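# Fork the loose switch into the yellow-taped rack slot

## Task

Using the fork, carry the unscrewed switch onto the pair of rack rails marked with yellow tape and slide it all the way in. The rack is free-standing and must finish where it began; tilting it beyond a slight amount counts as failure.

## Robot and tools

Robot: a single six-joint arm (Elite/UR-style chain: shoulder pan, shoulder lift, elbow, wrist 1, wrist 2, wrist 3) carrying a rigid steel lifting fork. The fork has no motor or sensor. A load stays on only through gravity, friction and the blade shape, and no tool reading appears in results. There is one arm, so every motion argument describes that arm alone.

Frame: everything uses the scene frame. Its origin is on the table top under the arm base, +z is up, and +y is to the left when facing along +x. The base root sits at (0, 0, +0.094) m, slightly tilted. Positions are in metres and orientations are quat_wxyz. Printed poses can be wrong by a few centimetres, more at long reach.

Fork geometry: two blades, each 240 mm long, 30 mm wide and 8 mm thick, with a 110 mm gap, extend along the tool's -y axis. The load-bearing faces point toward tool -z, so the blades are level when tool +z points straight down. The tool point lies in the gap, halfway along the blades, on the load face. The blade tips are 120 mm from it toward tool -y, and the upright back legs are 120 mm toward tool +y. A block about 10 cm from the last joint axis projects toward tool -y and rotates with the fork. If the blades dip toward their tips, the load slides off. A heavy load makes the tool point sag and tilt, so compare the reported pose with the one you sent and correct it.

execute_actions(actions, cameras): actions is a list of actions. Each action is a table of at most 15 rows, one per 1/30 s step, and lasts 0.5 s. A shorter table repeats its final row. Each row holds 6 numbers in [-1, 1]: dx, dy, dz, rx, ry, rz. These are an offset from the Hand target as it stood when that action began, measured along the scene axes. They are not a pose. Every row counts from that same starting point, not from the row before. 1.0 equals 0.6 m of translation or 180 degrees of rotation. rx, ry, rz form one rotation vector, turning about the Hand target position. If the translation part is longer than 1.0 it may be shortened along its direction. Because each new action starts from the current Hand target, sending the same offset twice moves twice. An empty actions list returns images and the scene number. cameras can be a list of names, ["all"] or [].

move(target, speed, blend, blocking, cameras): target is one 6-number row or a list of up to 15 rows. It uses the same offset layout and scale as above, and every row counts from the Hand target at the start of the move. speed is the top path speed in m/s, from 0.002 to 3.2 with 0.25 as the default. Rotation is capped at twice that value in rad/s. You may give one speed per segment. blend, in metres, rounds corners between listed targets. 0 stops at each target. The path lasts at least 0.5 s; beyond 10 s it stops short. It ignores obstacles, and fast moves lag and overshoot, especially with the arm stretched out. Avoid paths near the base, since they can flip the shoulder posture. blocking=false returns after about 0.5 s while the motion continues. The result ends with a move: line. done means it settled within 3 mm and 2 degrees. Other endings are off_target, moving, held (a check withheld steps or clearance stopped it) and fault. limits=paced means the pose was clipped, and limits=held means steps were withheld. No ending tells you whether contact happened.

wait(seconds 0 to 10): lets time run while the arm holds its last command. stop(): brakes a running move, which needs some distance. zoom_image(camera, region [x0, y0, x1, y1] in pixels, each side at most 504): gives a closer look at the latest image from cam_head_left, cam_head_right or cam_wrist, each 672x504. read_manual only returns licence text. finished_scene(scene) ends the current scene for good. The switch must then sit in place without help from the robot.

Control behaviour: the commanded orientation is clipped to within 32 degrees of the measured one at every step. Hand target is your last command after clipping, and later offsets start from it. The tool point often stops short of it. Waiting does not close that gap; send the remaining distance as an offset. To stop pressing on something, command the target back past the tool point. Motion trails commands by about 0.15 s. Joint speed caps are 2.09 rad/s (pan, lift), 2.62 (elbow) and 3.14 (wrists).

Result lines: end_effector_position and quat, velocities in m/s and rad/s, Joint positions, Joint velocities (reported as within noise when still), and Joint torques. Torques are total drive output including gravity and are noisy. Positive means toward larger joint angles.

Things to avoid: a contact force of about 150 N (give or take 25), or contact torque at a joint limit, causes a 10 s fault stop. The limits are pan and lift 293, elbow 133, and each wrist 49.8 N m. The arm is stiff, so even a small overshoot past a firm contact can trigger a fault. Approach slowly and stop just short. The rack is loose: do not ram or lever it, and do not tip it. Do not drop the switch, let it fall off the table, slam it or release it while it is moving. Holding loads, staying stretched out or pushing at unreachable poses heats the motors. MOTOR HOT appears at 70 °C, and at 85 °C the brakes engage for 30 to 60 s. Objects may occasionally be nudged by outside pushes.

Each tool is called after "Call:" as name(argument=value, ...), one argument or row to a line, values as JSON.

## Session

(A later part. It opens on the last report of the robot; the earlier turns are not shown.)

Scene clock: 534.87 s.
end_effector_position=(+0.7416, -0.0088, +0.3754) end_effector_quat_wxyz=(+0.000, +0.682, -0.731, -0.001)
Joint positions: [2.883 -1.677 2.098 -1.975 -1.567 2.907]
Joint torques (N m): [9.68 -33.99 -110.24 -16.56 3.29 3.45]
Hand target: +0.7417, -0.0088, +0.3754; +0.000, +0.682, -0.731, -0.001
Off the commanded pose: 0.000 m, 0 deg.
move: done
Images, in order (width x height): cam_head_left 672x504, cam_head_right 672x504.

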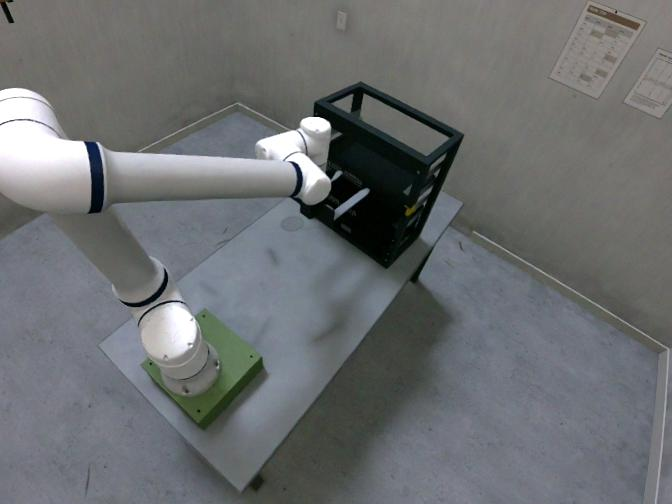

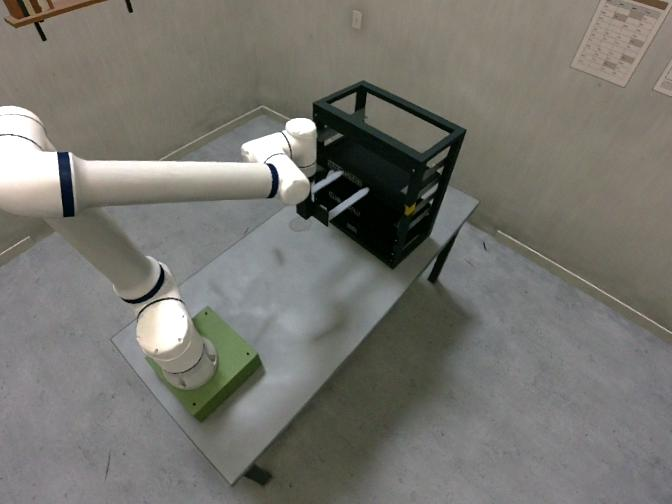

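Call:
move(
  target=[0.0025, -0.00018, 0.0, 0, 0, 0],
  speed=0.015,
)

Call:
move(
  target=[0.0025, -0.00018, 0.0, 0, 0, 0],
  speed=0.015,
)

Call:
move(
  target=[0.0017, -0.00012, 0.0, 0, 0, 0],
  speed=0.01,
  cameras=["cam_head_right", "cam_head_left"],
)

Call:
zoom_image(
  camera="cam_head_right",
  region=[370, 160, 440, 230],
)

Call:
zoom_image(
  camera="cam_head_left",
  region=[370, 160, 440, 230],
)

Scene clock: 540.10 s.
end_effector_position=(+0.7431, -0.0089, +0.3754) end_effector_quat_wxyz=(+0.000, +0.682, -0.731, -0.001)
Joint positions: [2.884 -1.674 2.095 -1.975 -1.567 2.907]
Joint torques (N m): [9.62 -33.97 -110.28 -16.52 3.04 3.5]
Hand target: +0.7432, -0.0089, +0.3754; +0.000, +0.682, -0.731, -0.001
Off the commanded pose: 0.000 m, 0 deg.
move: done

Scene clock: 540.80 s.
end_effector_position=(+0.7446, -0.0090, +0.3754) end_effector_quat_wxyz=(+0.000, +0.682, -0.731, -0.001)
Joint positions: [2.885 -1.672 2.093 -1.976 -1.567 2.908]
Joint torques (N m): [9.51 -34.62 -110.34 -16.4 3.1 3.36]
Hand target: +0.7447, -0.0090, +0.3754; +0.000, +0.682, -0.731, -0.001
Off the commanded pose: 0.000 m, 0 deg.
move: done

Scene clock: 541.50 s.
end_effector_position=(+0.7457, -0.0091, +0.3754) end_effector_quat_wxyz=(+0.000, +0.682, -0.731, -0.001)
Joint positions: [2.885 -1.67 2.091 -1.976 -1.567 2.908]
Joint torques (N m): [8.76 -33.31 -110.36 -16.38 3.36 3.19]
Hand target: +0.7457, -0.0091, +0.3754; +0.000, +0.682, -0.731, -0.001
Off the commanded pose: 0.000 m, 0 deg.
move: done
Images, in order (width x height): cam_head_left 672x504, cam_head_right 672x504.

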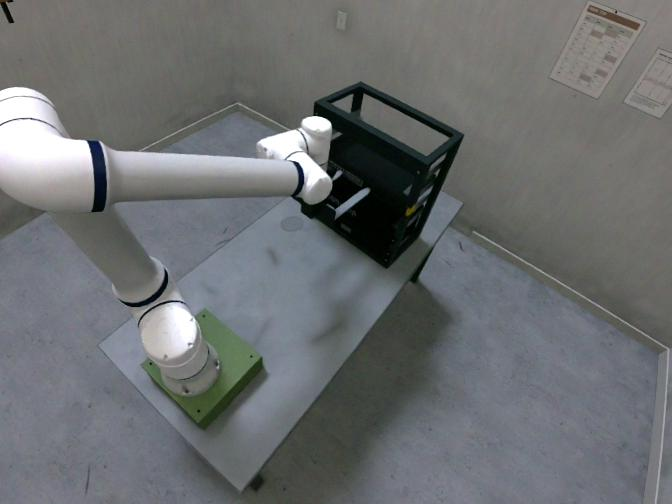

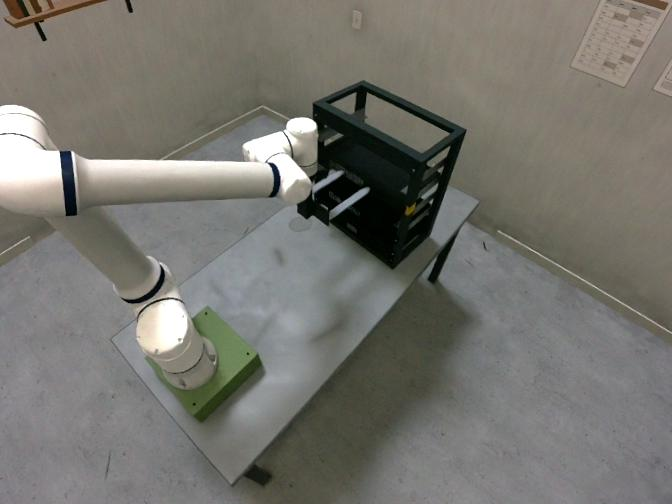

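Scaled by 7.200.

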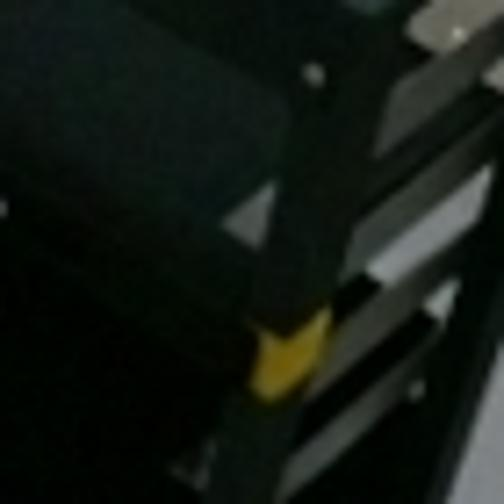

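Scaled by 7.200.

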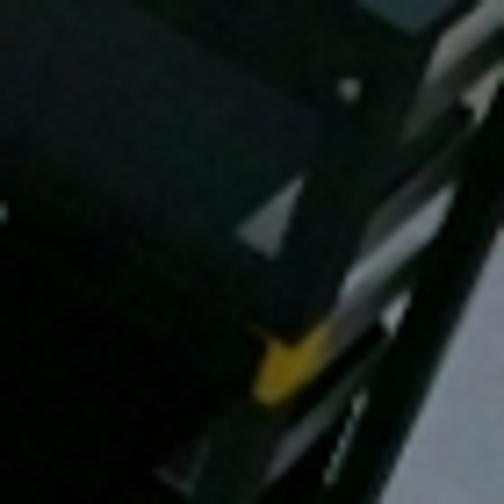

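Call:
move(
  target=[0.0017, -0.00012, 0.0, 0, 0, 0],
  speed=0.01,
)

Call:
move(
  target=[0.0017, -0.00012, 0.0, 0, 0, 0],
  speed=0.01,
)

Scene clock: 544.97 s.
end_effector_position=(+0.7467, -0.0091, +0.3754) end_effector_quat_wxyz=(+0.000, +0.682, -0.731, -0.001)
Joint positions: [2.885 -1.668 2.09 -1.976 -1.567 2.909]
Joint torques (N m): [8.75 -34.49 -109.96 -16.46 3.26 3.26]
Hand target: +0.7467, -0.0092, +0.3754; +0.000, +0.682, -0.731, -0.001
Off the commanded pose: 0.000 m, 0 deg.
move: done

Scene clock: 545.67 s.
end_effector_position=(+0.7477, -0.0092, +0.3754) end_effector_quat_wxyz=(+0.000, +0.682, -0.731, -0.001)
Joint positions: [2.886 -1.666 2.088 -1.977 -1.567 2.909]
Joint torques (N m): [8.07 -33.88 -110.1 -16.51 3.18 3.51]
Hand target: +0.7477, -0.0092, +0.3754; +0.000, +0.682, -0.731, -0.001
Off the commanded pose: 0.000 m, 0 deg.
move: done

Call:
move(
  target=[0.0025, -0.00018, 0.0, 0, 0, 0],
  speed=0.01,
)

Call:
move(
  target=[0.0017, -0.00012, 0.0, 0, 0, 0],
  speed=0.01,
  cameras=["cam_head_right", "cam_head_left"],
)

Call:
zoom_image(
  camera="cam_head_right",
  region=[310, 130, 440, 240],
)

Call:
zoom_image(
  camera="cam_head_left",
  region=[310, 130, 440, 240],
)

Scene clock: 551.40 s.
end_effector_position=(+0.7492, -0.0093, +0.3754) end_effector_quat_wxyz=(+0.000, +0.682, -0.731, -0.001)
Joint positions: [2.886 -1.664 2.086 -1.977 -1.567 2.91]
Joint torques (N m): [9.13 -34.62 -109.61 -16.49 3.23 3.46]
Hand target: +0.7492, -0.0093, +0.3754; +0.000, +0.682, -0.731, -0.001
Off the commanded pose: 0.000 m, 0 deg.
move: done

Scene clock: 552.10 s.
end_effector_position=(+0.7502, -0.0094, +0.3754) end_effector_quat_wxyz=(+0.000, +0.682, -0.731, -0.001)
Joint positions: [2.887 -1.662 2.084 -1.977 -1.567 2.91]
Joint torques (N m): [8.01 -33.99 -110.28 -16.5 3.18 3.23]
Hand target: +0.7503, -0.0094, +0.3754; +0.000, +0.682, -0.731, -0.001
Off the commanded pose: 0.000 m, 0 deg.
move: done
Images, in order (width x height): cam_head_left 672x504, cam_head_right 672x504.

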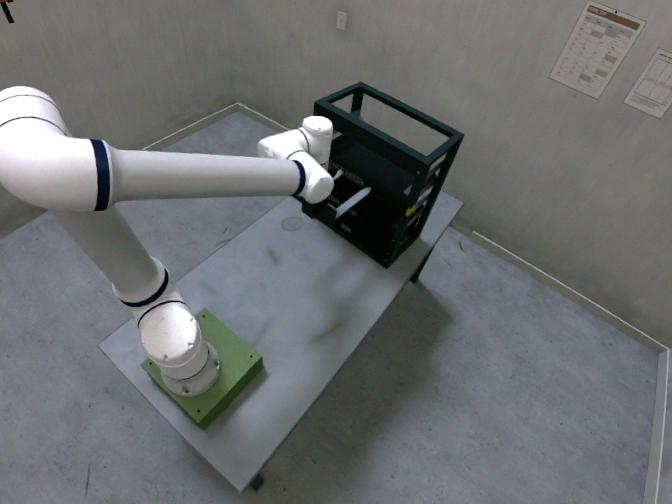

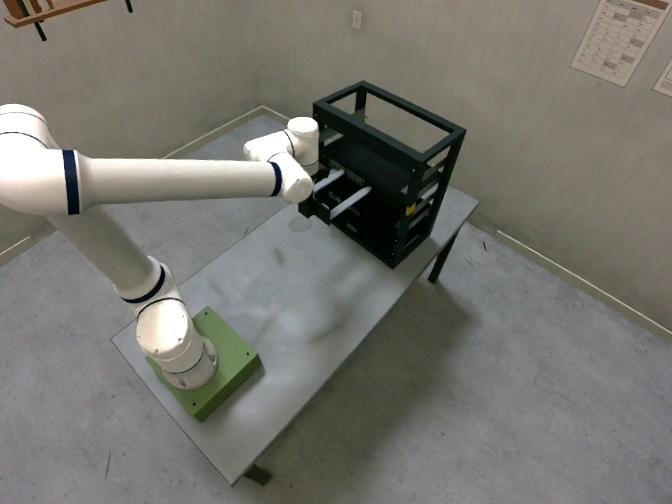

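Scaled by 3.877.

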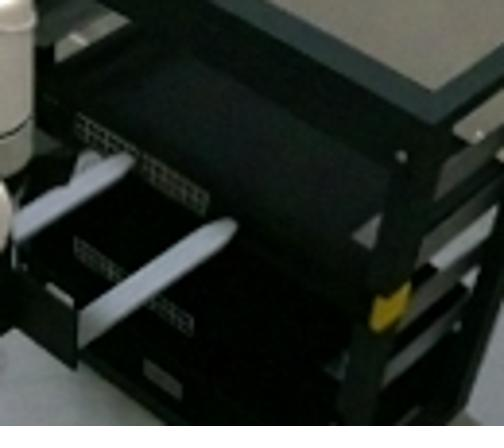

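Scaled by 3.877.

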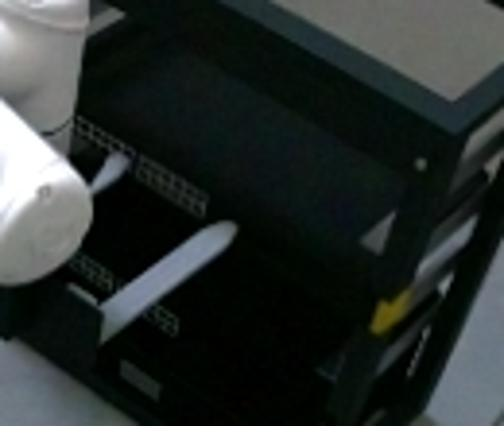

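Call:
move(
  target=[0.0017, -0.00012, 0.0, 0, 0, 0],
  speed=0.01,
)

Call:
move(
  target=[0.0017, -0.00012, 0.0, 0, 0, 0],
  speed=0.01,
)

Scene clock: 566.90 s.
end_effector_position=(+0.7512, -0.0095, +0.3754) end_effector_quat_wxyz=(+0.000, +0.682, -0.731, -0.001)
Joint positions: [2.887 -1.66 2.082 -1.977 -1.567 2.91]
Joint torques (N m): [8.87 -34.4 -109.74 -16.5 3.21 3.45]
Hand target: +0.7513, -0.0095, +0.3754; +0.000, +0.682, -0.731, -0.001
Off the commanded pose: 0.000 m, 0 deg.
move: done

Scene clock: 567.60 s.
end_effector_position=(+0.7522, -0.0095, +0.3754) end_effector_quat_wxyz=(+0.000, +0.682, -0.731, -0.001)
Joint positions: [2.888 -1.658 2.081 -1.977 -1.567 2.911]
Joint torques (N m): [8.28 -24.61 -117.05 -19.71 3.31 0.76]
Hand target: +0.7523, -0.0095, +0.3754; +0.000, +0.682, -0.731, -0.001
Off the commanded pose: 0.000 m, 0 deg.
move: done

Call:
move(
  target=[0.0012, -0.00008, 0.0, 0, 0, 0],
  speed=0.01,
  cameras=["cam_head_right", "cam_head_left"],
)

Call:
zoom_image(
  camera="cam_head_right",
  region=[290, 70, 480, 280],
)

Call:
zoom_image(
  camera="cam_head_left",
  region=[290, 70, 480, 280],
)

Scene clock: 572.53 s.
end_effector_position=(+0.7529, -0.0096, +0.3753) end_effector_quat_wxyz=(+0.000, +0.682, -0.731, -0.001)
Joint positions: [2.888 -1.657 2.08 -1.978 -1.567 2.911]
Joint torques (N m): [10.58 -13.16 -133.59 -25.68 3.53 -2.66]
Hand target: +0.7530, -0.0096, +0.3754; +0.000, +0.682, -0.731, -0.001
Off the commanded pose: 0.000 m, 0 deg.
move: done
Images, in order (width x height): cam_head_left 672x504, cam_head_right 672x504.

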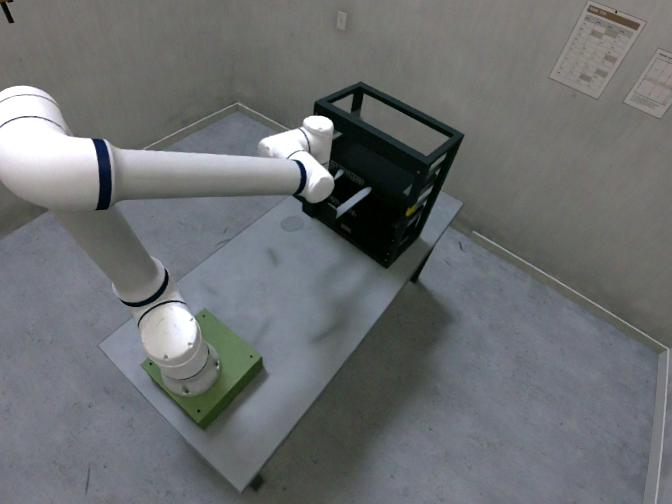

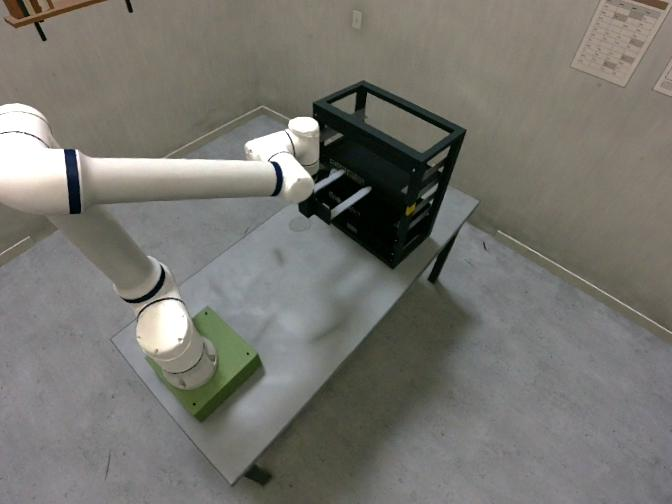

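Scaled by 2.400.

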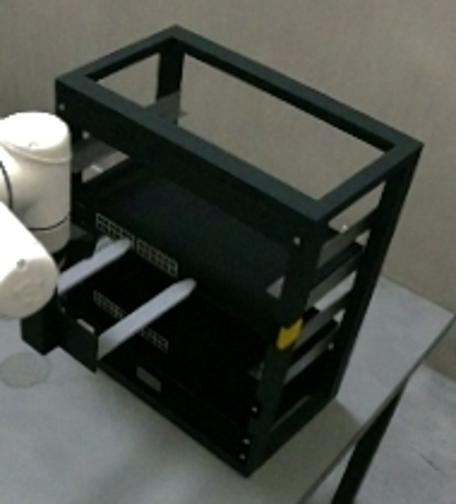

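Scaled by 2.400.

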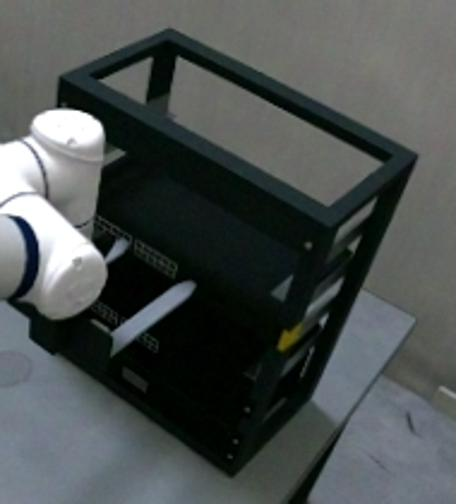

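Call:
move(
  target=[-0.1995, 0.0145, 0.0, 0, 0, 0],
  speed=0.15,
  cameras=["cam_head_right", "cam_head_left"],
)

Call:
zoom_image(
  camera="cam_head_right",
  region=[300, 120, 450, 240],
)

Call:
zoom_image(
  camera="cam_head_left",
  region=[300, 120, 450, 240],
)

Scene clock: 581.07 s.
end_effector_position=(+0.6335, -0.0009, +0.3753) end_effector_quat_wxyz=(+0.000, +0.682, -0.731, -0.001)
Joint positions: [2.83 -1.888 2.254 -1.921 -1.568 2.853]
Joint torques (N m): [-22.24 -39.4 -72.65 -5.25 1.36 -2.18]
Hand target: +0.6333, -0.0009, +0.3754; +0.000, +0.682, -0.731, -0.001
Off the commanded pose: 0.000 m, 0 deg.
move: done
Images, in order (width x height): cam_head_left 672x504, cam_head_right 672x504.

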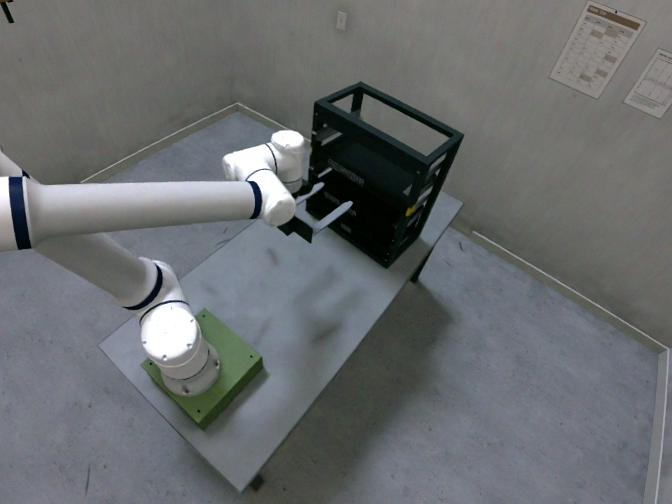

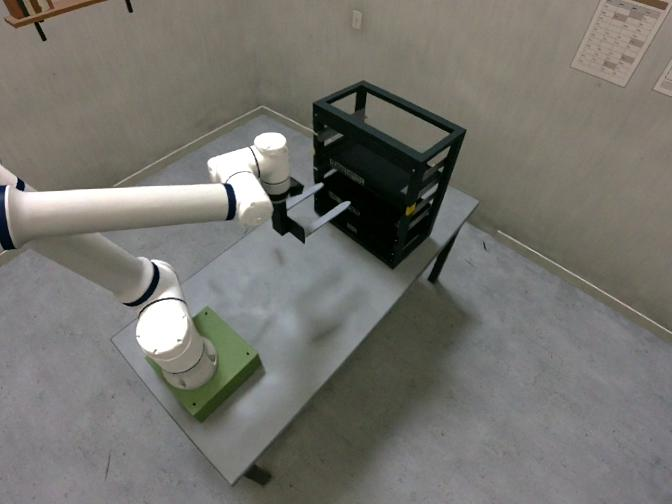

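Scaled by 3.360.

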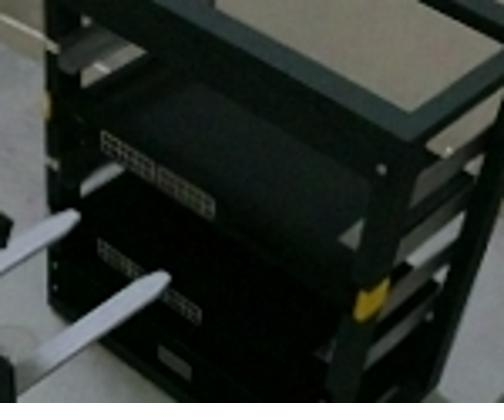

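Scaled by 3.360.

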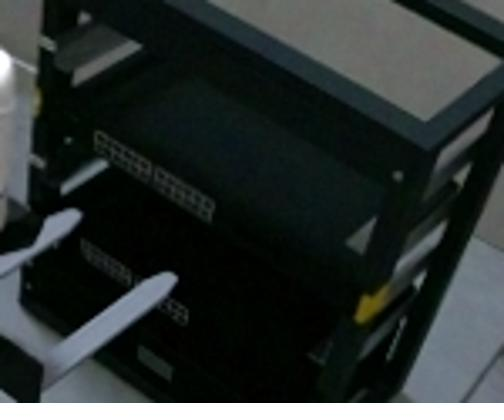

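Call:
finished_scene(
  scene=1,
)

The scene is finished: the task was done.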